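## Task

Carry the yellow tray onto the top of the two-door cabinet beside arm4, while the remaining three trays stay on top of the two-door cabinet beside arm1; when finished, every tray's contents must still be upright inside it.

## Robot and tools

ROBOTS. Four identical i2rt Big YAM arms, arm1 to arm4, each with six joints, a two-finger gripper and a wrist camera. Feet (base_link) in the scene frame, metres, each facing along its own +x: arm1 x=-3.345 y=-0.219 z=+1.054 quat_wxyz=(+0.037, +0.000, -0.003, -0.999); arm2 x=-0.664 y=+0.377 z=+0.935 quat_wxyz=(+0.050, -0.006, -0.002, +0.999); arm3 x=+0.763 y=+2.496 z=+0.873 quat_wxyz=(+0.968, -0.003, +0.004, +0.250); arm4 x=+0.752 y=-1.722 z=+0.886 quat_wxyz=(+0.966, +0.000, +0.000, -0.260). Reach is about 1.0 m from the joint1 axis. Arm1 sits far from the others, so a tray probably has to be handed along between arms.

FRAME. One shared scene frame, origin on the floor, +z up. The hand point lies between the finger pads, about 1 cm short of the tips; fingers point along the hand's +z, open and close along its y. hand_target is the hand pose implied by the joint targets currently held. Printed hand positions can be off, more so at long reach.

JOINTS (absolute, radians, with the tolerance counted as reached): joint1_rad -2.879..2.879 ±0.045, turns the arm about its foot, positive counter-clockwise seen from above, 0 along the foot's +x. joint2_rad 0..3.141 ±0.14, shoulder; 0 has the upper arm pointing back, roughly level, increasing lifts it up then forward. joint3_rad 0..3.019 ±0.09, elbow; 0 is folded, positive opens. joint4_rad -1.692..1.57 ±0.055, hand pitch, positive tips fingers up. joint5_rad -1.57..1.57 ±0.03, sideways hand swing, positive to the arm's right. joint6_rad -2.094..2.094 ±0.035, hand roll, positive clockwise viewed from behind. gripper_m 0..0.093 ±0.003, fingertip gap in metres.

TOOL move. Optional keys arm1, arm2, arm3, arm4 and cameras. Each arm key holds its own object (one object per arm, not a shared list). Inside: "joints", a map of joint name to absolute target; "target", a list of seven numbers [x, y, z, qw, qx, qy, qz], an absolute hand pose in the scene frame in metres plus a unit quaternion, which the hand follows in a straight line starting from its current hand_target; "speed", top speed of that line, 0.002..0.5 m/s, default 0.25, only allowed with target (turning is capped at twice that figure in rad/s); "min_time_s", 0.1..8 s, the shortest duration for that arm's joint moves, used with joints. When target is given, joints may only contain gripper_m. Arms not named get no new command but keep pushing toward old targets. All motions start together; all hand lines in one call finish together, timed by the slowest. A hand line lasts 0.5..10 s and an action at most 15 s. Each control step clips the line's pose to within 100 mm and 20 degrees of the measured hand, then solves damped inverse kinematics, favouring position. Expect a centimetre or more of error, lag and overshoot, especially with a nearly straight arm. Paths do not avoid obstacles or other arms, and joint moves between postures can sweep wide. cameras: list of names from arm1_cam_wrist..arm4_cam_wrist, cam_arm1..cam_arm4 or "all"; [] gives none; omitted means all for an empty call, none otherwise. A call with no action returns every state, all images and the scene number. Unknown keys make a call invalid; out-of-range values get it refused, and a refusal cancels the remaining move, wait and finished_scene calls of that reply.

RESULTS. A "move" line gives per arm "done" or its worst status. joint_status / hand_status: off_target (resting away, maybe still pushing); time_out (each joint now holds a target near where it stood and keeps pushing; on_its_own lists those still moving; send a joint its reported position to relieve it); not_followed (a clearance check withheld the command: "joint command not followed" or "pose unreachable"; the arm may keep retrying). on_its_own shows uncommanded activity; "held at" is a target, not a reading. Arms under "as last shown" were not commanded and show stale lines. Joint velocities in rad/s (gripper m/s), "within noise" when still. Joint torques in N m, offset and noisy, positive toward larger angles; entries 3 and 4 wrap at ±28. Images may be slightly older than the state.

wait: seconds 0..10, optional cameras; the scene keeps running on held commands. zoom_image: camera plus region [x0, y0, x1, y1] in pixels, origin top-left, at most 504x504, on that camera's latest image. finished_scene: scene = current number; irreversible, and the goal must hold with no robot help.

GRIPPER. Gripping a rigid part reads up to 0.005 m under its width (some read up to 0.002 over). Closed on nothing it reads 0.000..0.003. Free-air readings run up to 0.003 high. About 0.005 m below the first-contact reading gives full force (50-64 N per pad). To release, command well above the reading.

CAMERAS. Fixed room cameras cam_arm1..cam_arm4 and wrist cameras, calibrated in OpenCV form (fisheye wrists, pinhole+radial fixed ones, 672x504); calibration is approximate, within a few mm and degrees.

AVOID. Hard contact between arms (closing on another arm's fingers counts) fails the scene; the clearance check may be late and ignores fingers, housings and wrist cameras. Do not knock items off the work area or onto the floor, drop parts from height, release moving parts, or slam fixed objects. Arms never stop on contact, so sustained pushing, stretched holding or heavy loads heat motors: a MOTOR HOT line appears at 85 °C, and at 100 °C the arm goes limp for 30-60 s, showing limit_stop_at_motor_heat; resend targets afterwards. Loose objects may get nudged occasionally. Keep tray contents upright.

Each tool is called as a command line: name --argument value for each argument, lists and objects as JSON in quotes; but a table of rows of numbers goes row by row, as --pt "numbers of a row", without its own name.

## Session

move

Scene clock: 0.00 s.
Joint torques (N m): no reading
Motor temperatures (°C): arm1=[31 27 31 29 29 34 29] | arm2=[34 30 27 32 28 28 29] | arm3=[30 33 30 30 28 32 30] | arm4=[32 27 31 29 27 29 28]
Heat: arm1: hottest joint6_rad 34 °C; arm2: hottest joint1_rad 34 °C; arm3: hottest joint2_rad 33 °C; arm4: hottest joint1_rad 32 °C.
Joint velocities: within noise
arm1.joint_positions: joint1_rad=-0.483 joint2_rad=+0.611 joint3_rad=+1.352 joint4_rad=-1.563 joint5_rad=-0.101 joint6_rad=-0.249 gripper_m=+0.09396
arm1.joint_status: not commanded
arm1.hand: x=-3.5359 y=-0.1519 z=+1.5343 quat_wxyz=(+0.071, -0.928, +0.057, +0.361) (m; scene frame)
arm1.hand_target: x=-3.5352 y=-0.1521 z=+1.5455 quat_wxyz=(+0.075, -0.923, +0.056, +0.373) (m; scene frame)
arm1.hand_status: not commanded
arm2.joint_positions: joint1_rad=+0.276 joint2_rad=+0.604 joint3_rad=+1.429 joint4_rad=-1.155 joint5_rad=+0.102 joint6_rad=-0.663 gripper_m=+0.09396
arm2.joint_status: not commanded
arm2.hand: x=-0.9121 y=+0.3504 z=+1.5341 quat_wxyz=(-0.179, +0.757, +0.306, -0.548) (m; scene frame)
arm2.hand_target: x=-0.9083 y=+0.3511 z=+1.5437 quat_wxyz=(-0.181, +0.752, +0.303, -0.557) (m; scene frame)
arm2.hand_status: not commanded
arm3.joint_positions: joint1_rad=-0.181 joint2_rad=+0.624 joint3_rad=+1.365 joint4_rad=-1.296 joint5_rad=+0.077 joint6_rad=-0.729 gripper_m=+0.09396
arm3.joint_status: not commanded
arm3.hand: x=+1.0043 y=+2.5663 z=+1.4050 quat_wxyz=(-0.466, +0.426, -0.765, +0.132) (m; scene frame)
arm3.hand_target: x=+1.0021 y=+2.5656 z=+1.4154 quat_wxyz=(-0.475, +0.422, -0.760, +0.134) (m; scene frame)
arm3.hand_status: not commanded
arm4.joint_positions: joint1_rad=-0.152 joint2_rad=+0.644 joint3_rad=+1.428 joint4_rad=-1.488 joint5_rad=-0.198 joint6_rad=-0.129 gripper_m=+0.09396
arm4.joint_status: not commanded
arm4.hand: x=+0.9420 y=-1.8320 z=+1.4093 quat_wxyz=(-0.419, -0.205, -0.881, +0.081) (m; scene frame)
arm4.hand_target: x=+0.9408 y=-1.8309 z=+1.4217 quat_wxyz=(-0.431, -0.202, -0.875, +0.087) (m; scene frame)
arm4.hand_status: not commanded
pictures: arm1_cam_wrist, arm2_cam_wrist, arm3_cam_wrist, arm4_cam_wrist, cam_arm1, cam_arm2, cam_arm3, cam_arm4

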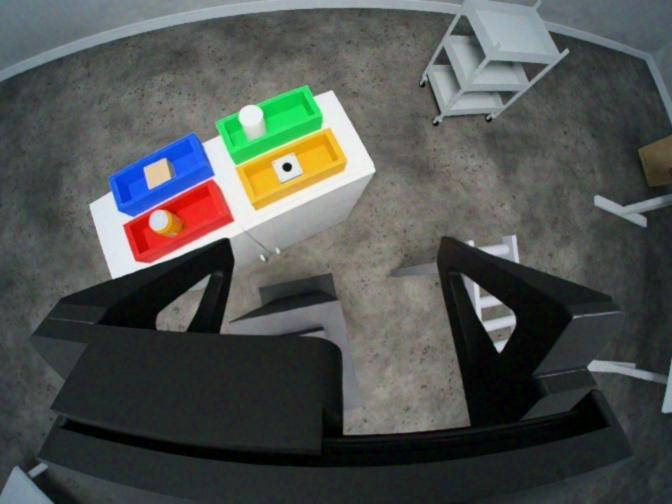

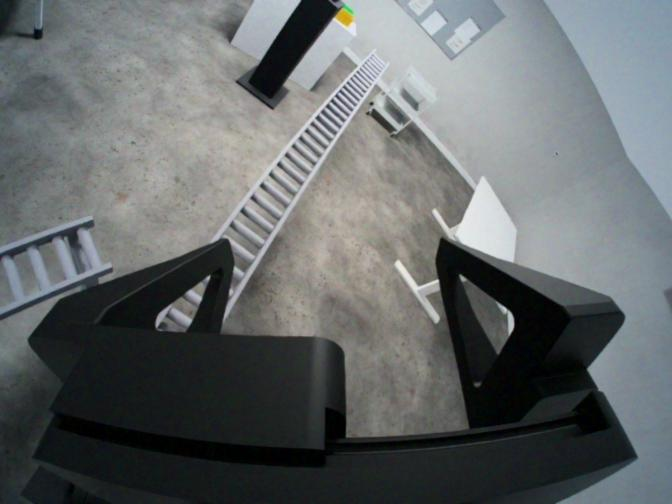

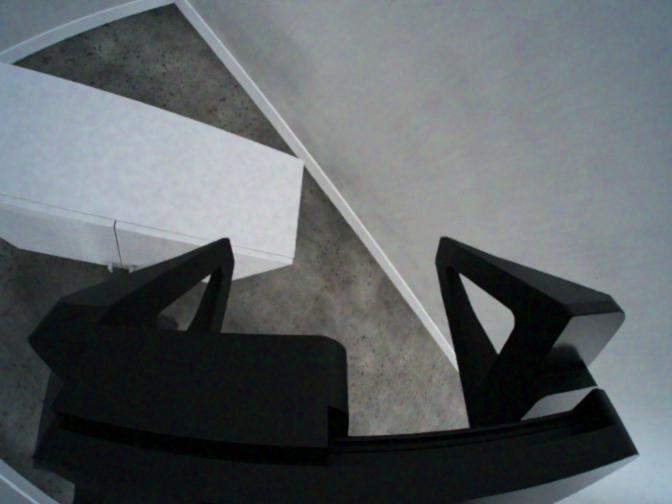

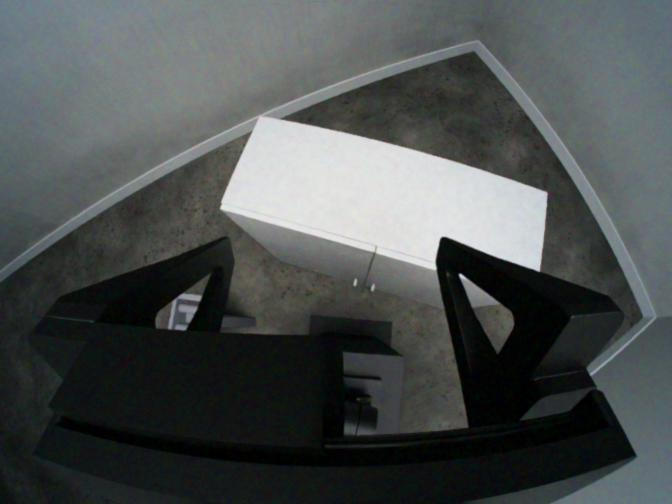

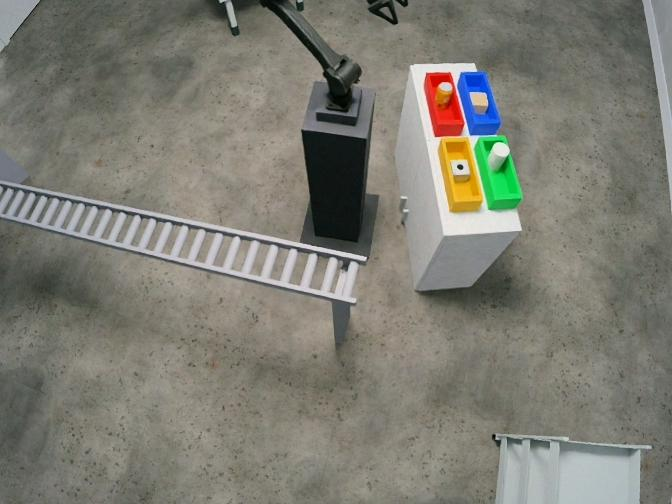

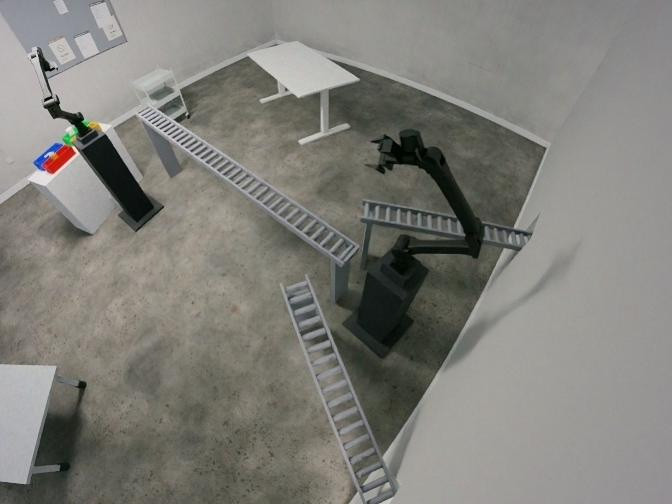

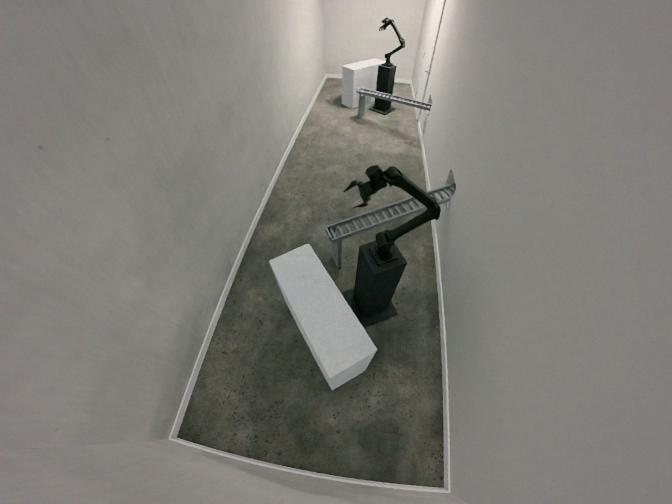

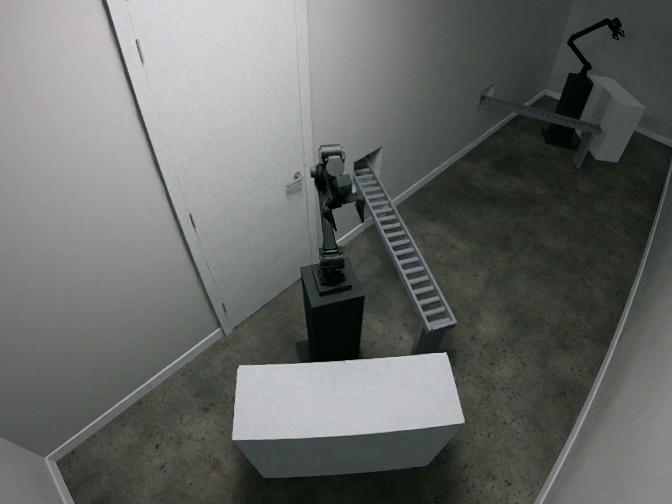

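zoom_image --camera "arm1_cam_wrist" --region '[80, 70, 400, 290]'

zoom_image --camera "cam_arm2" --region '[130, 90, 540, 504]'

zoom_image --camera "cam_arm4" --region '[200, 100, 500, 400]'

zoom_image --camera "cam_arm1" --region '[0, 40, 504, 350]'

Scaled by 1.575 from the camera's 672x504 image, which has a finer 960x720 frame.

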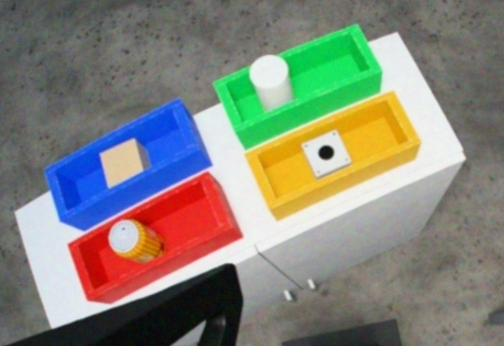

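Scaled by 1.217 from the camera's 672x504 image, which has a finer 960x720 frame.

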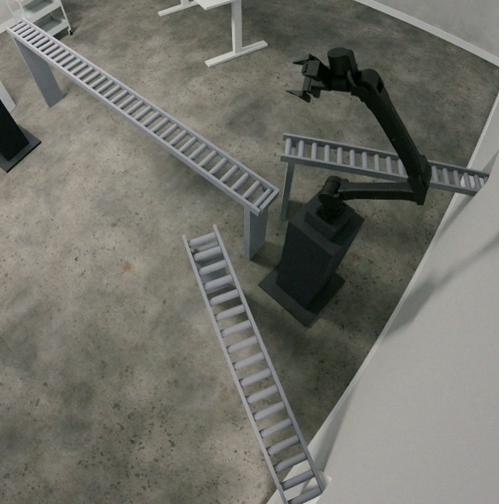

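Scaled by 1.680 from the camera's 672x504 image, which has a finer 960x720 frame.

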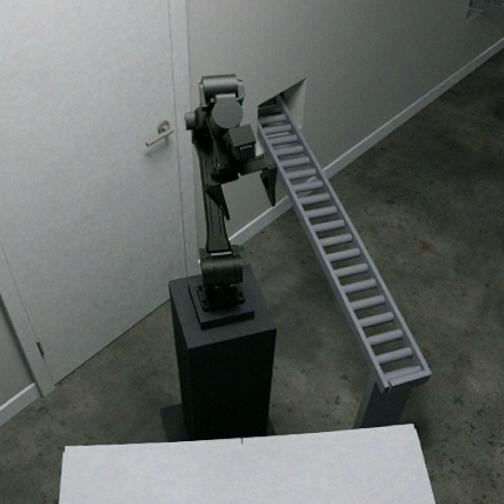

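Scaled by 1.000.

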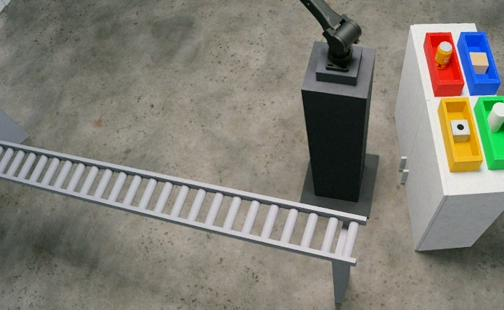

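move --arm1 '{"target":[-3.84,-0.15,1.15,0,-0.793,0.609,0],"speed":0.4}' --cameras '["arm1_cam_wrist","cam_arm1"]'

zoom_image --camera "arm1_cam_wrist" --region '[100, 0, 600, 504]'

zoom_image --camera "cam_arm1" --region '[380, 40, 560, 240]'

Scene clock: 54.47 s.
Joint torques (N m): arm1=[-0.56 -13.22 12.05 0.23 -0.11 0.19] | arm2=[-0.62 2.84 11.49 2.36 -0.05 0.02] | arm3=[0.56 1.44 8.83 1.99 0 0.09] | arm4=[0.62 2.02 9.47 1.83 -0.07 -0.11]
Motor temperatures (°C): arm1=[30 28 34 29 28 33 29] | arm2=[33 30 34 32 28 28 28] | arm3=[30 33 36 29 28 32 30] | arm4=[31 27 39 29 27 29 28]
Heat: arm1: hottest joint3_rad 34 °C; arm2: hottest joint3_rad 34 °C; arm3: hottest joint3_rad 36 °C; arm4: hottest joint3_rad 39 °C.
move: arm1 off_target
Joint velocities: within noise
arm1.joint_positions: joint1_rad=-0.203 joint2_rad=+1.719 joint3_rad=+1.271 joint4_rad=-1.158 joint5_rad=+0.008 joint6_rad=+1.158 gripper_m=+0.09396
arm1.joint_status: not commanded
arm1.hand: x=-3.8210 y=-0.1542 z=+1.1357 quat_wxyz=(+0.010, -0.800, +0.600, -0.015) (m; scene frame)
arm1.hand_target: x=-3.8391 y=-0.1500 z=+1.1503 quat_wxyz=(+0.000, -0.793, +0.609, +0.000) (m; scene frame)
arm1.hand_status: off_target (0.024 m and 2.4 deg from the pose sent, 0.490 m and 79.1 deg at the start)
arm2, arm3, arm4: as last shown
pictures: arm1_cam_wrist, cam_arm1
camera_calibration:
arm1_cam_wrist: T_world_to_cam=[[0.956202, 0.288397, 0.0500448, 3.64003], [0.202272, -0.774625, 0.599202, -0.0221758], [0.211574, -0.562835, -0.799032, 1.75452], [0, 0, 0, 1]] pos_world=[-3.84733, -0.0794459, 1.23304]

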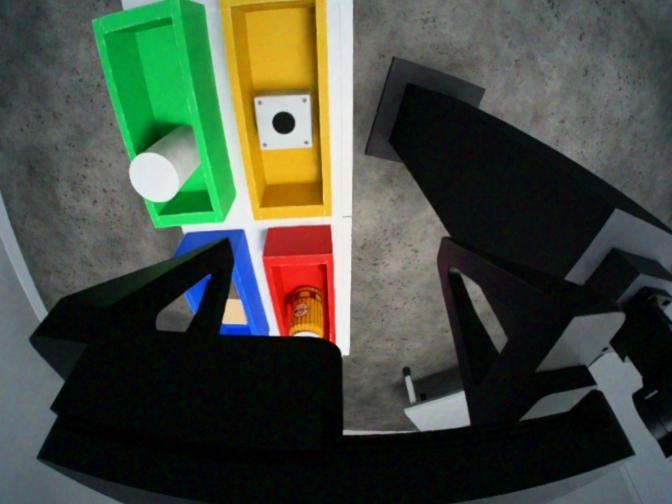

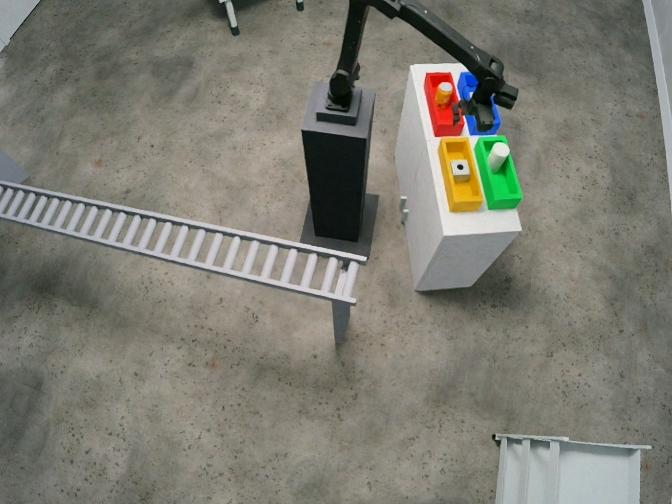

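Scaled by 1.000.

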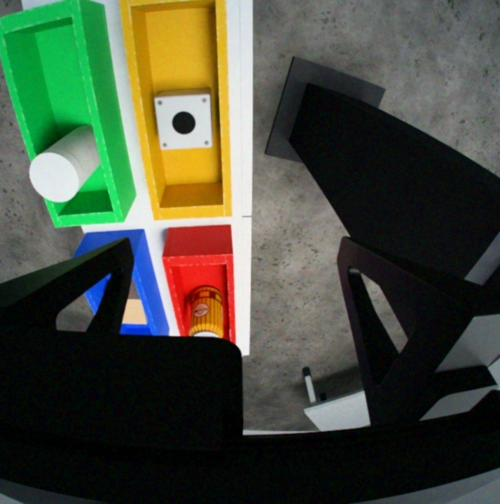

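Scaled by 2.520 from the camera's 672x504 image, which has a finer 960x720 frame.

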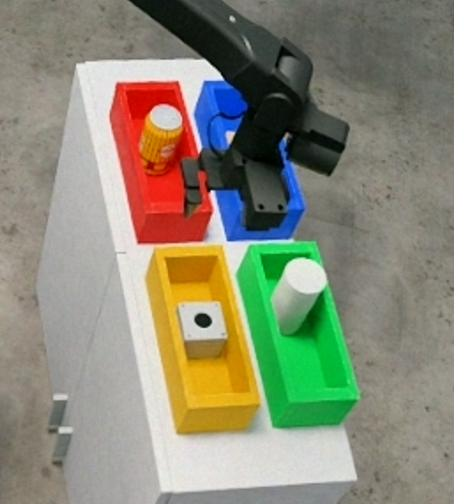

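move --arm1 '{"target":[-3.80,-0.12,1.05,0,-0.793,0.609,0],"speed":0.2,"joints":{"gripper_m":0.055}}' --cameras '["arm1_cam_wrist","cam_arm1"]'

zoom_image --camera "cam_arm1" --region '[400, 80, 540, 230]'

Scene clock: 80.00 s.
Joint torques (N m): arm1=[-0.56 -13.16 6.75 0.9 -0.11 -0.22] | arm2=[-0.67 2.78 11.49 2.33 -0.05 0.03] | arm3=[0.5 1.44 8.79 2 0.01 0.09] | arm4=[0.44 1.26 9.46 2.03 -0.11 -0.1]
Motor temperatures (°C): arm1=[30 29 39 28 28 33 28] | arm2=[33 30 35 32 28 28 28] | arm3=[30 32 37 29 27 32 29] | arm4=[31 27 41 29 26 29 28]
Heat: arm1: hottest joint3_rad 39 °C; arm2: hottest joint3_rad 35 °C; arm3: hottest joint3_rad 37 °C; arm4: hottest joint3_rad 41 °C.
move: arm1 done
Joint velocities: within noise
arm1.joint_positions: joint1_rad=-0.279 joint2_rad=+1.784 joint3_rad=+1.103 joint4_rad=-0.894 joint5_rad=+0.008 joint6_rad=+1.116 gripper_m=+0.05507
arm1.joint_status: all done
arm1.hand: x=-3.7988 y=-0.1219 z=+1.0520 quat_wxyz=(+0.002, -0.789, +0.614, -0.002) (m; scene frame)
arm1.hand_target: x=-3.7999 y=-0.1199 z=+1.0500 quat_wxyz=(+0.000, -0.793, +0.609, +0.000) (m; scene frame)
arm1.hand_status: done (0.003 m and 0.8 deg from the pose sent, 0.095 m and 2.4 deg at the start)
arm2, arm3, arm4: as last shown
pictures: arm1_cam_wrist, cam_arm1
camera_calibration:
arm1_cam_wrist: T_world_to_cam=[[0.96676, 0.254745, 0.0219291, 3.67932], [0.193236, -0.784102, 0.589783, 0.0230518], [0.167439, -0.565941, -0.807264, 1.54171], [0, 0, 0, 1]] pos_world=[-3.81961, -0.0466967, 1.15029]

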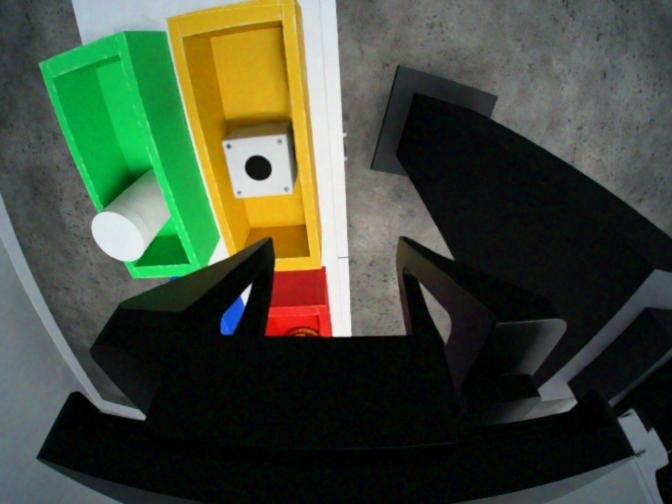

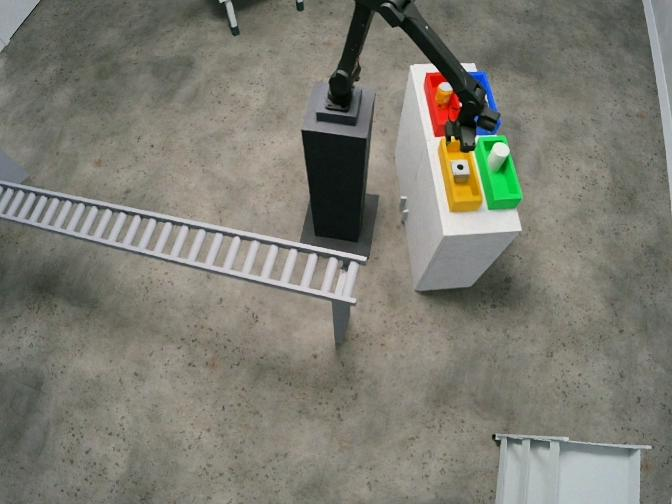

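Scaled by 3.360 from the camera's 672x504 image, which has a finer 960x720 frame.

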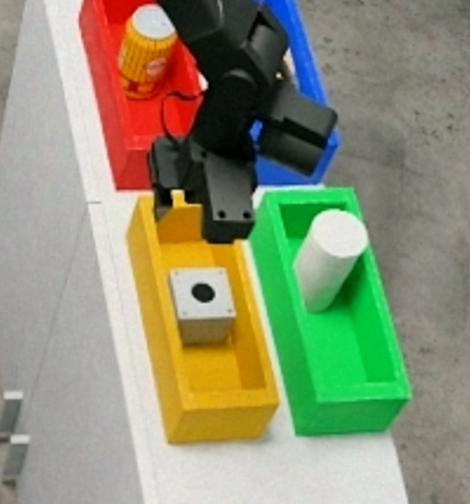

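move --arm1 '{"target":[-3.812,-0.142,0.93,0,-0.809,0.588,0],"speed":0.2}' --cameras '["arm1_cam_wrist","cam_arm1"]'

zoom_image --camera "cam_arm1" --region '[400, 80, 540, 230]'

Scene clock: 100.80 s.
Joint torques (N m): arm1=[-0.09 -14.39 6.01 0.79 -0.1 -0.19] | arm2=[-0.73 2.78 11.49 2.33 -0.05 0.03] | arm3=[0.5 1.44 8.85 1.99 0 0.08] | arm4=[0.32 1.14 9.36 2.03 -0.11 -0.15]
Motor temperatures (°C): arm1=[30 30 37 28 28 33 28] | arm2=[33 29 36 32 28 28 28] | arm3=[30 32 38 29 27 31 29] | arm4=[31 27 42 29 26 29 28]
Heat: arm1: hottest joint3_rad 37 °C; arm2: hottest joint3_rad 36 °C; arm3: hottest joint3_rad 38 °C; arm4: hottest joint3_rad 42 °C.
move: arm1 done
Joint velocities: within noise
arm1.joint_positions: joint1_rad=-0.239 joint2_rad=+2.037 joint3_rad=+1.070 joint4_rad=-0.619 joint5_rad=+0.008 joint6_rad=+1.112 gripper_m=+0.05507
arm1.joint_status: not commanded
arm1.hand: x=-3.8039 y=-0.1406 z=+0.9298 quat_wxyz=(+0.005, -0.803, +0.596, -0.007) (m; scene frame)
arm1.hand_target: x=-3.8119 y=-0.1421 z=+0.9301 quat_wxyz=(+0.000, -0.809, +0.588, +0.000) (m; scene frame)
arm1.hand_status: done (0.008 m and 1.5 deg from the pose sent, 0.124 m and 3.8 deg at the start)
arm2, arm3, arm4: as last shown
pictures: arm1_cam_wrist, cam_arm1
camera_calibration:
arm1_cam_wrist: T_world_to_cam=[[0.954239, 0.297329, 0.0319734, 3.64065], [0.221174, -0.773675, 0.593725, 0.18555], [0.201269, -0.559484, -0.804032, 1.55994], [0, 0, 0, 1]] pos_world=[-3.82906, -0.0661573, 1.02767]

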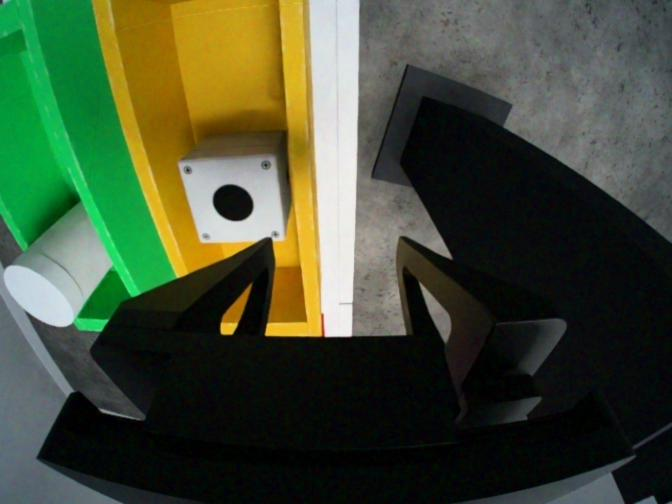

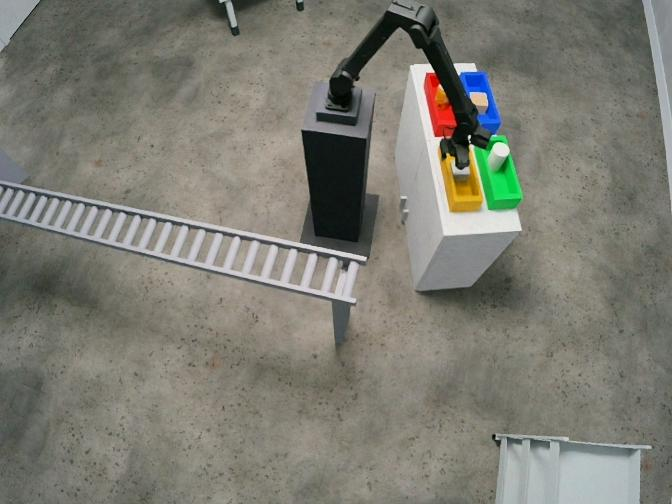

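Scaled by 3.360 from the camera's 672x504 image, which has a finer 960x720 frame.

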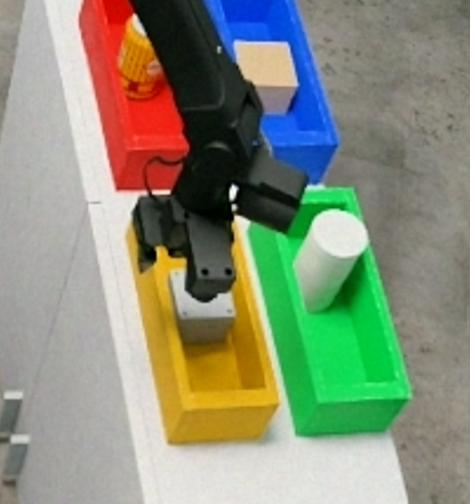

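move --arm1 '{"target":[-3.836,-0.099,0.91,0,-0.809,0.588,0],"speed":0.2}'

move --arm1 '{"target":[-3.836,-0.099,0.835,0,-0.809,0.588,0],"speed":0.1}' --cameras '["arm1_cam_wrist","cam_arm1"]'

zoom_image --camera "cam_arm1" --region '[400, 80, 540, 230]'

Scene clock: 117.07 s.
Joint torques (N m): arm1=[-0.21 -14.74 8.02 0.36 -0.11 -0.2] | arm2=[-0.62 2.73 11.49 2.35 -0.05 0.03] | arm3=[0.56 1.49 8.79 2.06 -0.01 0.1] | arm4=[0.67 2.08 9.26 1.95 -0.17 -0.08]
Motor temperatures (°C): arm1=[30 30 36 28 28 32 28] | arm2=[33 29 37 32 28 28 27] | arm3=[30 32 38 29 27 31 29] | arm4=[31 27 43 29 26 28 28]
Heat: arm1: hottest joint3_rad 36 °C; arm2: hottest joint3_rad 37 °C; arm3: hottest joint3_rad 38 °C; arm4: hottest joint3_rad 43 °C.
move: arm1 off_target
Joint velocities: within noise
arm1.joint_positions: joint1_rad=-0.314 joint2_rad=+2.122 joint3_rad=+1.152 joint4_rad=-0.619 joint5_rad=+0.008 joint6_rad=+1.036 gripper_m=+0.05507
arm1.joint_status: not commanded
arm1.hand: x=-3.8201 y=-0.1010 z=+0.9086 quat_wxyz=(+0.005, -0.803, +0.596, -0.008) (m; scene frame)
arm1.hand_target: x=-3.8355 y=-0.0991 z=+0.9102 quat_wxyz=(+0.000, -0.809, +0.588, +0.000) (m; scene frame)
arm1.hand_status: off_target (0.016 m and 1.6 deg from the pose sent, 0.056 m and 1.5 deg at the start)
arm2, arm3, arm4: as last shown
pictures: none

Scene clock: 118.63 s.
Joint torques (N m): arm1=[-0.03 -15.85 6.52 0.79 -0.11 -0.19] | arm2=[-0.67 2.73 11.49 2.35 -0.05 0.03] | arm3=[0.32 1.49 8.8 1.99 0 0.1] | arm4=[0.85 1.03 9.36 1.87 -0.13 -0.08]
Motor temperatures (°C): arm1=[30 30 36 28 28 32 28] | arm2=[33 29 37 32 28 28 27] | arm3=[30 32 38 29 27 31 29] | arm4=[31 27 43 29 26 28 28]
Heat: arm1: hottest joint3_rad 36 °C; arm2: hottest joint3_rad 37 °C; arm3: hottest joint3_rad 38 °C; arm4: hottest joint3_rad 43 °C.
move: arm1 off_target
Joint velocities: within noise
arm1.joint_positions: joint1_rad=-0.314 joint2_rad=+2.294 joint3_rad=+1.193 joint4_rad=-0.497 joint5_rad=+0.008 joint6_rad=+1.035 gripper_m=+0.05507
arm1.joint_status: not commanded
arm1.hand: x=-3.8195 y=-0.1016 z=+0.8347 quat_wxyz=(+0.007, -0.803, +0.595, -0.013) (m; scene frame)
arm1.hand_target: x=-3.8356 y=-0.0991 z=+0.8355 quat_wxyz=(+0.000, -0.809, +0.588, +0.000) (m; scene frame)
arm1.hand_status: off_target (0.017 m and 2.0 deg from the pose sent, 0.075 m and 1.5 deg at the start)
arm2, arm3, arm4: as last shown
pictures: arm1_cam_wrist, cam_arm1
camera_calibration:
arm1_cam_wrist: T_world_to_cam=[[0.952941, 0.300147, 0.0426067, 3.63342], [0.21586, -0.770481, 0.599802, 0.250527], [0.212856, -0.562379, -0.799013, 1.54819], [0, 0, 0, 1]] pos_world=[-3.84605, -0.0268643, 0.931948]

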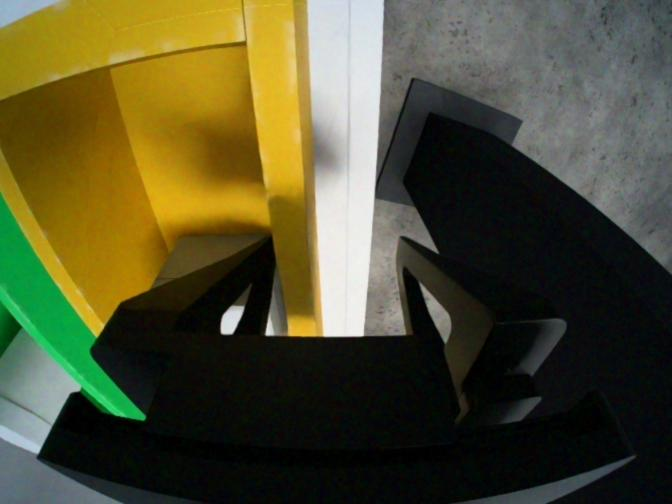

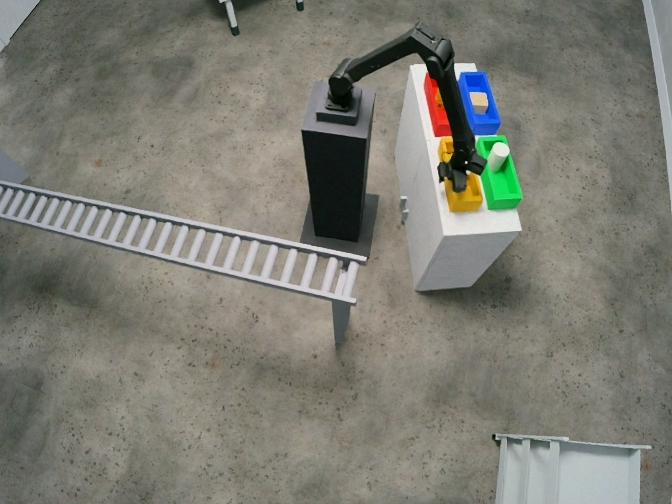

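Scaled by 3.360 from the camera's 672x504 image, which has a finer 960x720 frame.

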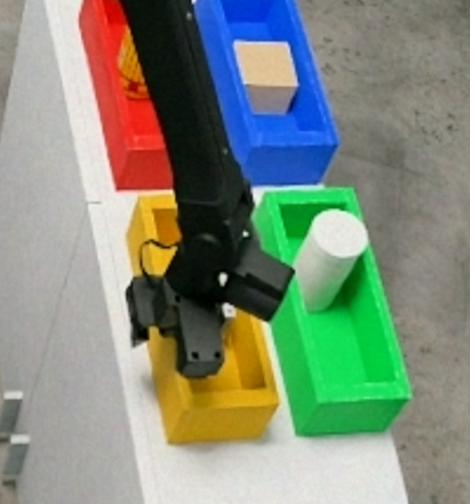

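move --arm1 '{"target":[-3.845,-0.096,0.83,0,-0.809,0.588,0],"speed":0.1}'

move --arm1 '{"joints":{"gripper_m":0.0}}' --cameras '["arm1_cam_wrist"]'

Scene clock: 126.90 s.
Joint torques (N m): arm1=[-0.15 -15.91 6.79 0.42 -0.11 -0.19] | arm2=[-0.73 2.84 11.51 2.36 -0.05 0.03] | arm3=[0.5 1.44 8.84 2.04 0.01 0.09] | arm4=[0.44 1.61 9.39 1.89 -0.11 -0.11]
Motor temperatures (°C): arm1=[30 30 36 28 28 32 28] | arm2=[33 29 37 32 28 28 27] | arm3=[30 32 38 29 27 31 29] | arm4=[31 27 43 29 26 28 28]
Heat: arm1: hottest joint3_rad 36 °C; arm2: hottest joint3_rad 37 °C; arm3: hottest joint3_rad 38 °C; arm4: hottest joint3_rad 43 °C.
move: arm1 off_target
Joint velocities: within noise
arm1.joint_positions: joint1_rad=-0.314 joint2_rad=+2.314 joint3_rad=+1.226 joint4_rad=-0.497 joint5_rad=+0.008 joint6_rad=+1.034 gripper_m=+0.05507
arm1.joint_status: not commanded
arm1.hand: x=-3.8320 y=-0.0986 z=+0.8309 quat_wxyz=(+0.004, -0.804, +0.595, -0.007) (m; scene frame)
arm1.hand_target: x=-3.8447 y=-0.0961 z=+0.8303 quat_wxyz=(+0.000, -0.809, +0.588, +0.000) (m; scene frame)
arm1.hand_status: off_target (0.013 m and 1.3 deg from the pose sent, 0.026 m and 2.0 deg at the start)
arm2, arm3, arm4: as last shown
pictures: none

Scene clock: 127.60 s.
Joint torques (N m): arm1=[-0.15 -16.03 6.46 0.43 0.06 -0.16] | arm2=[-0.73 2.78 11.49 2.33 -0.05 0.03] | arm3=[0.56 1.49 8.81 2.07 -0.01 0.09] | arm4=[1.26 1.96 9.4 1.73 -0.14 -0.13]
Motor temperatures (°C): arm1=[30 30 36 28 28 32 28] | arm2=[33 29 37 32 28 28 27] | arm3=[30 32 38 29 27 31 29] | arm4=[31 27 43 29 26 28 28]
Heat: arm1: hottest joint3_rad 36 °C; arm2: hottest joint3_rad 37 °C; arm3: hottest joint3_rad 38 °C; arm4: hottest joint3_rad 43 °C.
move: arm1 off_target
Joint velocities: within noise
arm1.joint_positions: joint1_rad=-0.314 joint2_rad=+2.315 joint3_rad=+1.231 joint4_rad=-0.497 joint5_rad=+0.003 joint6_rad=+1.031 gripper_m=+0.01075
arm1.joint_status: gripper_m off_target (ended at +0.01077, target +0.00000)
arm1.hand: x=-3.8344 y=-0.0988 z=+0.8314 quat_wxyz=(+0.001, -0.805, +0.594, -0.006) (m; scene frame)
arm1.hand_target: x=-3.8447 y=-0.0962 z=+0.8302 quat_wxyz=(+0.000, -0.809, +0.588, +0.000) (m; scene frame)
arm1.hand_status: not commanded
arm2, arm3, arm4: as last shown
pictures: arm1_cam_wrist
camera_calibration:
arm1_cam_wrist: T_world_to_cam=[[0.952351, 0.303959, 0.0252195, 3.65958], [0.229786, -0.769405, 0.595999, 0.314552], [0.200563, -0.561805, -0.802589, 1.50617], [0, 0, 0, 1]] pos_world=[-3.85957, -0.0241699, 0.929072]

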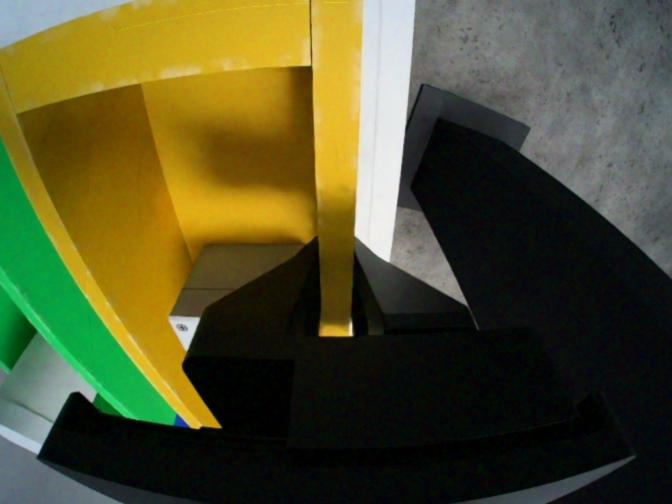

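move --arm1 '{"target":[-3.845,-0.096,1.12,0,-0.809,0.588,0],"speed":0.2}' --cameras '["arm1_cam_wrist"]'

move --arm1 '{"target":[-3.66,0.2,1.16,0,-0.46,0.888,0],"speed":0.3}'

move --arm1 '{"target":[-3.34,0.33,1.16,0,0.017,1,0],"speed":0.3}' --cameras '["arm1_cam_wrist","cam_arm1"]'

zoom_image --camera "cam_arm1" --region '[200, 50, 500, 350]'

Scene clock: 143.30 s.
Joint torques (N m): arm1=[0.03 -18.02 12.85 -0.05 -0.34 -0.12] | arm2=[-0.67 2.78 11.49 2.35 -0.05 0.02] | arm3=[0.32 1.67 8.87 2.02 -0.01 0.09] | arm4=[0.97 1.26 9.33 1.83 -0.1 -0.12]
Motor temperatures (°C): arm1=[30 30 36 28 28 32 29] | arm2=[33 29 37 32 28 28 27] | arm3=[30 32 38 29 27 31 29] | arm4=[31 27 43 29 26 28 28]
Heat: arm1: hottest joint3_rad 36 °C; arm2: hottest joint3_rad 37 °C; arm3: hottest joint3_rad 38 °C; arm4: hottest joint3_rad 43 °C.
move: arm1 off_target
Joint velocities: within noise
arm1.joint_positions: joint1_rad=-0.314 joint2_rad=+1.827 joint3_rad=+1.258 joint4_rad=-1.096 joint5_rad=+0.014 joint6_rad=+1.031 gripper_m=+0.01075
arm1.joint_status: not commanded
arm1.hand: x=-3.8123 y=-0.1009 z=+1.0808 quat_wxyz=(+0.023, -0.804, +0.593, -0.042) (m; scene frame)
arm1.hand_target: x=-3.8424 y=-0.0966 z=+1.1207 quat_wxyz=(+0.000, -0.809, +0.588, +0.000) (m; scene frame)
arm1.hand_status: off_target (0.051 m and 5.5 deg from the pose sent, 0.289 m and 1.1 deg at the start)
arm2.joint_positions: joint1_rad=+0.276 joint2_rad=+0.604 joint3_rad=+1.429 joint4_rad=-1.155 joint5_rad=+0.102 joint6_rad=-0.663 gripper_m=+0.09396
arm2.joint_status: not commanded
arm2.hand: x=-0.9121 y=+0.3504 z=+1.5341 quat_wxyz=(-0.179, +0.757, +0.306, -0.548) (m; scene frame)
arm2.hand_target: x=-0.9083 y=+0.3511 z=+1.5437 quat_wxyz=(-0.181, +0.752, +0.303, -0.557) (m; scene frame)
arm2.hand_status: not commanded
arm3.joint_positions: joint1_rad=-0.181 joint2_rad=+0.624 joint3_rad=+1.365 joint4_rad=-1.296 joint5_rad=+0.077 joint6_rad=-0.729 gripper_m=+0.09396
arm3.joint_status: not commanded
arm3.hand: x=+1.0043 y=+2.5663 z=+1.4050 quat_wxyz=(-0.466, +0.426, -0.765, +0.132) (m; scene frame)
arm3.hand_target: x=+1.0021 y=+2.5656 z=+1.4154 quat_wxyz=(-0.475, +0.422, -0.760, +0.134) (m; scene frame)
arm3.hand_status: not commanded
arm4.joint_positions: joint1_rad=-0.152 joint2_rad=+0.644 joint3_rad=+1.428 joint4_rad=-1.488 joint5_rad=-0.198 joint6_rad=-0.129 gripper_m=+0.09396
arm4.joint_status: not commanded
arm4.hand: x=+0.9420 y=-1.8320 z=+1.4093 quat_wxyz=(-0.419, -0.205, -0.881, +0.081) (m; scene frame)
arm4.hand_target: x=+0.9408 y=-1.8309 z=+1.4217 quat_wxyz=(-0.431, -0.202, -0.875, +0.087) (m; scene frame)
arm4.hand_status: not commanded
pictures: arm1_cam_wrist
camera_calibration:
arm1_cam_wrist: T_world_to_cam=[[0.946706, 0.305515, 0.102025, 3.5285], [0.179581, -0.763591, 0.620225, -0.0577621], [0.267393, -0.568849, -0.777761, 1.92799], [0, 0, 0, 1]] pos_world=[-3.84561, -0.0253786, 1.17535]

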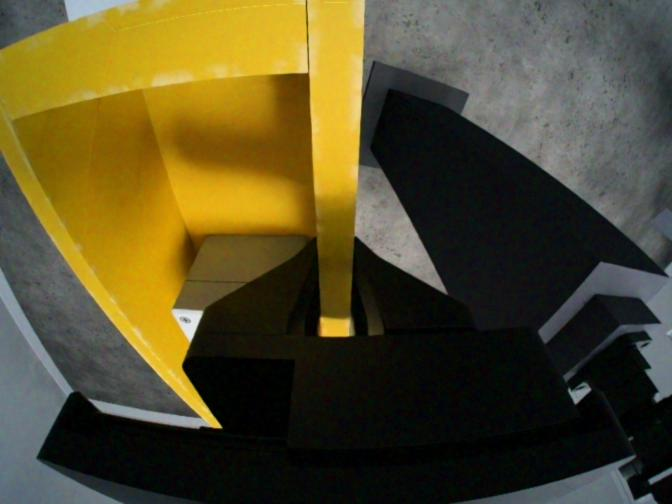

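Scene clock: 145.83 s.
Joint torques (N m): arm1=[0.26 -16.62 13.81 0.12 -0.5 0.15] | arm2=[-0.62 2.78 11.51 2.35 -0.05 0.02] | arm3=[0.62 1.38 8.8 2.03 0 0.09] | arm4=[0.5 1.9 9.29 1.59 -0.13 -0.12]
Motor temperatures (°C): arm1=[30 30 36 28 28 32 29] | arm2=[33 29 37 32 28 28 27] | arm3=[30 32 38 29 27 31 29] | arm4=[31 27 43 29 26 28 28]
Heat: arm1: hottest joint3_rad 36 °C; arm2: hottest joint3_rad 37 °C; arm3: hottest joint3_rad 38 °C; arm4: hottest joint3_rad 43 °C.
move: arm1 off_target
Joint velocities: within noise
arm1.joint_positions: joint1_rad=-1.004 joint2_rad=+1.787 joint3_rad=+1.337 joint4_rad=-1.204 joint5_rad=+0.015 joint6_rad=+1.249 gripper_m=+0.01075
arm1.joint_status: not commanded
arm1.hand: x=-3.6368 y=+0.1786 z=+1.1251 quat_wxyz=(+0.013, -0.462, +0.886, -0.042) (m; scene frame)
arm1.hand_target: x=-3.6583 y=+0.1979 z=+1.1606 quat_wxyz=(+0.000, -0.460, +0.888, +0.000) (m; scene frame)
arm1.hand_status: off_target (0.047 m and 5.1 deg from the pose sent, 0.346 m and 52.7 deg at the start)
arm2, arm3, arm4: as last shown
pictures: none

Scene clock: 148.30 s.
Joint torques (N m): arm1=[0.09 -17.14 14.5 0.06 -0.44 0.17] | arm2=[-0.73 2.78 11.48 2.35 -0.05 0.03] | arm3=[0.38 1.49 8.85 2.02 0 0.08] | arm4=[0.97 2.26 9.54 1.88 -0.13 -0.12]
Motor temperatures (°C): arm1=[30 30 36 28 28 32 29] | arm2=[33 29 37 32 28 28 27] | arm3=[30 32 39 29 27 31 29] | arm4=[31 27 43 29 26 28 28]
Heat: arm1: hottest joint3_rad 36 °C; arm2: hottest joint3_rad 37 °C; arm3: hottest joint3_rad 39 °C; arm4: hottest joint3_rad 43 °C.
move: arm1 off_target
Joint velocities: within noise
arm1.joint_positions: joint1_rad=-1.660 joint2_rad=+1.842 joint3_rad=+1.413 joint4_rad=-1.231 joint5_rad=+0.010 joint6_rad=+1.582 gripper_m=+0.01075
arm1.joint_status: not commanded
arm1.hand: x=-3.3344 y=+0.2955 z=+1.1231 quat_wxyz=(+0.005, +0.014, +0.999, -0.047) (m; scene frame)
arm1.hand_target: x=-3.3399 y=+0.3268 z=+1.1610 quat_wxyz=(-0.001, +0.017, +1.000, +0.000) (m; scene frame)
arm1.hand_status: off_target (0.051 m and 5.4 deg from the pose sent, 0.335 m and 57.3 deg at the start)
arm2, arm3, arm4: as last shown
pictures: arm1_cam_wrist, cam_arm1
camera_calibration:
arm1_cam_wrist: T_world_to_cam=[[-0.0183998, -0.993743, 0.110163, 0.107405], [-0.812191, 0.0791139, 0.578002, -3.37579], [-0.583101, -0.0788386, -0.808565, -0.887447], [0, 0, 0, 1]] pos_world=[-3.25728, 0.30384, 1.22182]

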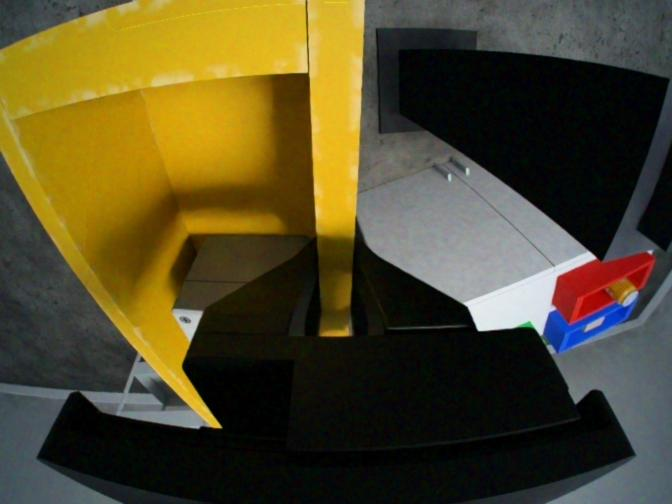

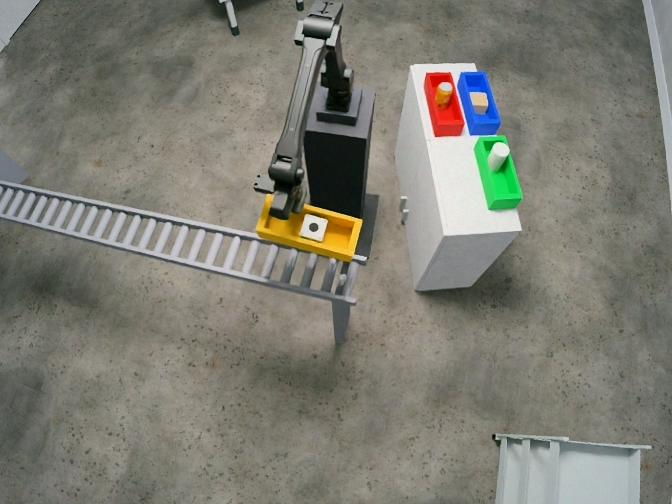

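Scaled by 1.680 from the camera's 672x504 image, which has a finer 960x720 frame.

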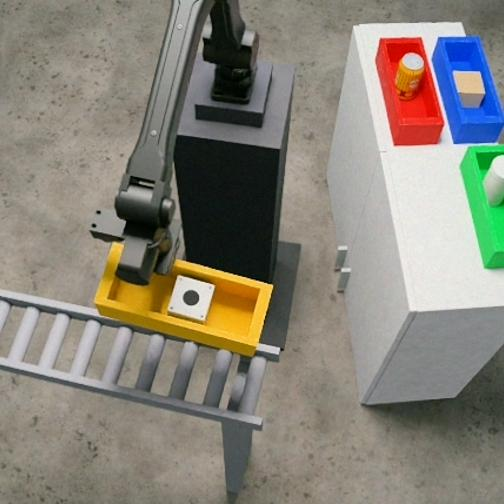

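move --arm1 '{"target":[-3.335,0.365,1.02,0,0.017,0.999,0.045],"speed":0.15}' --cameras '["arm1_cam_wrist","cam_arm1"]'

zoom_image --camera "cam_arm1" --region '[200, 100, 450, 350]'

Scene clock: 169.27 s.
Joint torques (N m): arm1=[-0.32 -20.54 8.16 1.09 -0.39 0.06] | arm2=[-0.73 2.78 11.48 2.35 -0.05 0.02] | arm3=[0.5 1.61 8.83 2.06 0 0.09] | arm4=[1.03 1.96 9.33 2.02 -0.12 -0.13]
Motor temperatures (°C): arm1=[30 31 38 28 28 32 29] | arm2=[33 29 38 32 28 28 27] | arm3=[30 32 39 29 27 31 29] | arm4=[31 27 44 29 26 28 28]
Heat: arm1: hottest joint3_rad 38 °C; arm2: hottest joint3_rad 38 °C; arm3: hottest joint3_rad 39 °C; arm4: hottest joint3_rad 44 °C.
move: arm1 off_target
Joint velocities: within noise
arm1.joint_positions: joint1_rad=-1.660 joint2_rad=+2.064 joint3_rad=+1.386 joint4_rad=-0.866 joint5_rad=+0.010 joint6_rad=+1.583 gripper_m=+0.01075
arm1.joint_status: not commanded
arm1.hand: x=-3.3337 y=+0.3459 z=+0.9960 quat_wxyz=(+0.005, +0.014, +1.000, +0.011) (m; scene frame)
arm1.hand_target: x=-3.3349 y=+0.3643 z=+1.0203 quat_wxyz=(+0.000, +0.017, +0.999, +0.045) (m; scene frame)
arm1.hand_status: off_target (0.031 m and 4.0 deg from the pose sent, 0.124 m and 10.6 deg at the start)
arm2, arm3, arm4: as last shown
pictures: arm1_cam_wrist, cam_arm1
camera_calibration:
arm1_cam_wrist: T_world_to_cam=[[-0.0192343, -0.999799, -0.00562552, 0.286174], [-0.813054, 0.0123666, 0.582057, -3.28947], [-0.58187, 0.0157693, -0.813129, -1.00997], [0, 0, 0, 1]] pos_world=[-3.25668, 0.342723, 1.09503]

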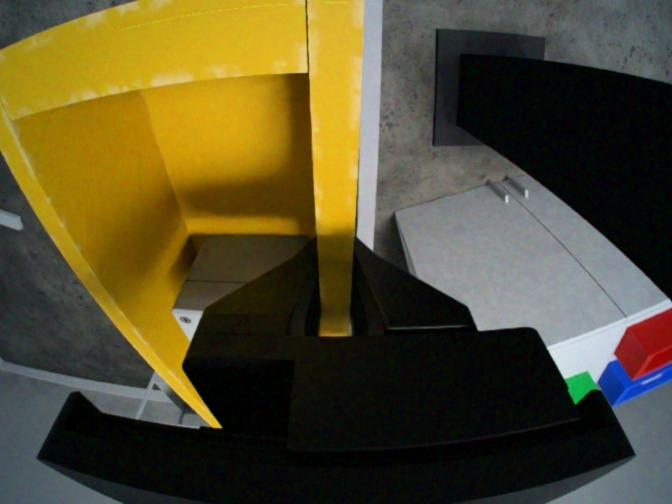

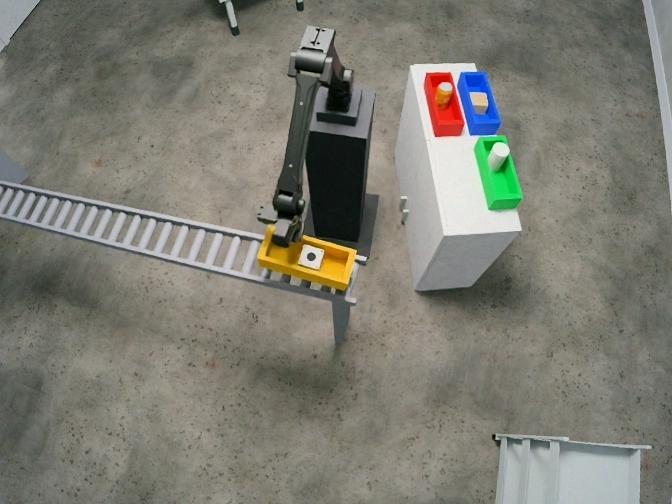

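Scaled by 2.016 from the camera's 672x504 image, which has a finer 960x720 frame.

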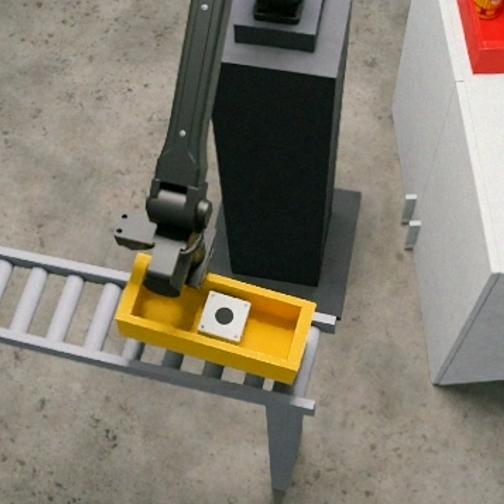

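move --arm1 '{"target":[-3.335,0.354,0.932,0,0.017,0.999,0.035],"speed":0.12}' --cameras '["arm1_cam_wrist","cam_arm1"]'

zoom_image --camera "cam_arm1" --region '[200, 200, 400, 330]'

Scene clock: 178.97 s.
Joint torques (N m): arm1=[-0.32 -18.26 6.5 1.36 0.25 0.04] | arm2=[-0.67 2.78 11.48 2.36 -0.05 0.02] | arm3=[0.44 1.55 8.83 2.06 0.01 0.09] | arm4=[0.56 1.79 9.5 1.7 -0.12 -0.12]
Motor temperatures (°C): arm1=[30 31 38 28 28 32 29] | arm2=[33 29 38 32 28 28 27] | arm3=[30 32 39 29 27 31 29] | arm4=[31 27 44 29 26 28 28]
Heat: arm1: hottest joint3_rad 38 °C; arm2: hottest joint3_rad 38 °C; arm3: hottest joint3_rad 39 °C; arm4: hottest joint3_rad 44 °C.
move: arm1 off_target
Joint velocities: within noise
arm1.joint_positions: joint1_rad=-1.661 joint2_rad=+2.175 joint3_rad=+1.353 joint4_rad=-0.709 joint5_rad=-0.007 joint6_rad=+1.584 gripper_m=+0.01075
arm1.joint_status: not commanded
arm1.hand: x=-3.3362 y=+0.3433 z=+0.9276 quat_wxyz=(-0.003, +0.015, +1.000, +0.017) (m; scene frame)
arm1.hand_target: x=-3.3349 y=+0.3538 z=+0.9323 quat_wxyz=(+0.000, +0.017, +0.999, +0.035) (m; scene frame)
arm1.hand_status: off_target (0.012 m and 2.1 deg from the pose sent, 0.065 m and 2.8 deg at the start)
arm2, arm3, arm4: as last shown
pictures: arm1_cam_wrist, cam_arm1
camera_calibration:
arm1_cam_wrist: T_world_to_cam=[[-0.0209102, -0.999618, -0.0180658, 0.288906], [-0.803474, 0.00604836, 0.595309, -3.22982], [-0.594973, 0.0269635, -0.803294, -1.12368], [0, 0, 0, 1]] pos_world=[-3.25759, 0.338629, 1.02531]

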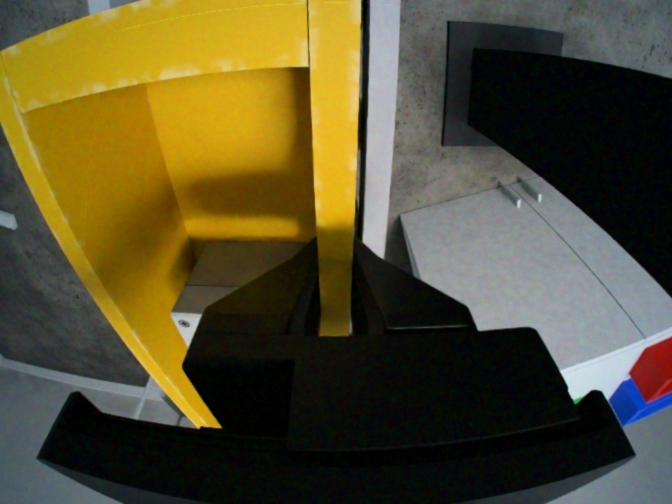

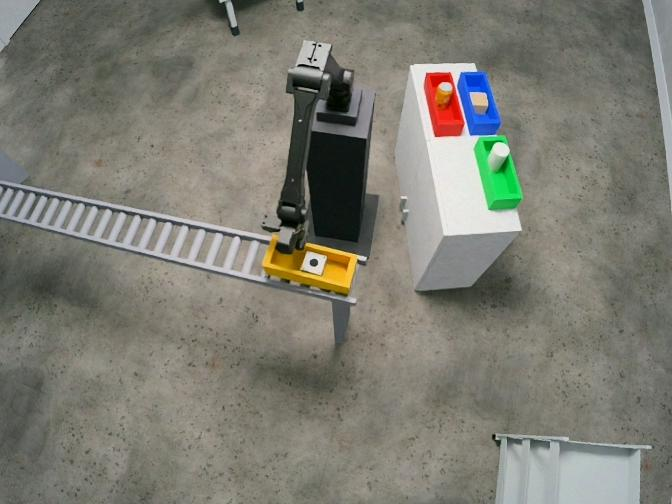

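Scaled by 2.520 from the camera's 672x504 image, which has a finer 960x720 frame.

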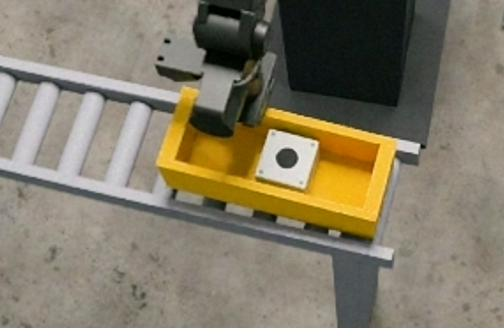

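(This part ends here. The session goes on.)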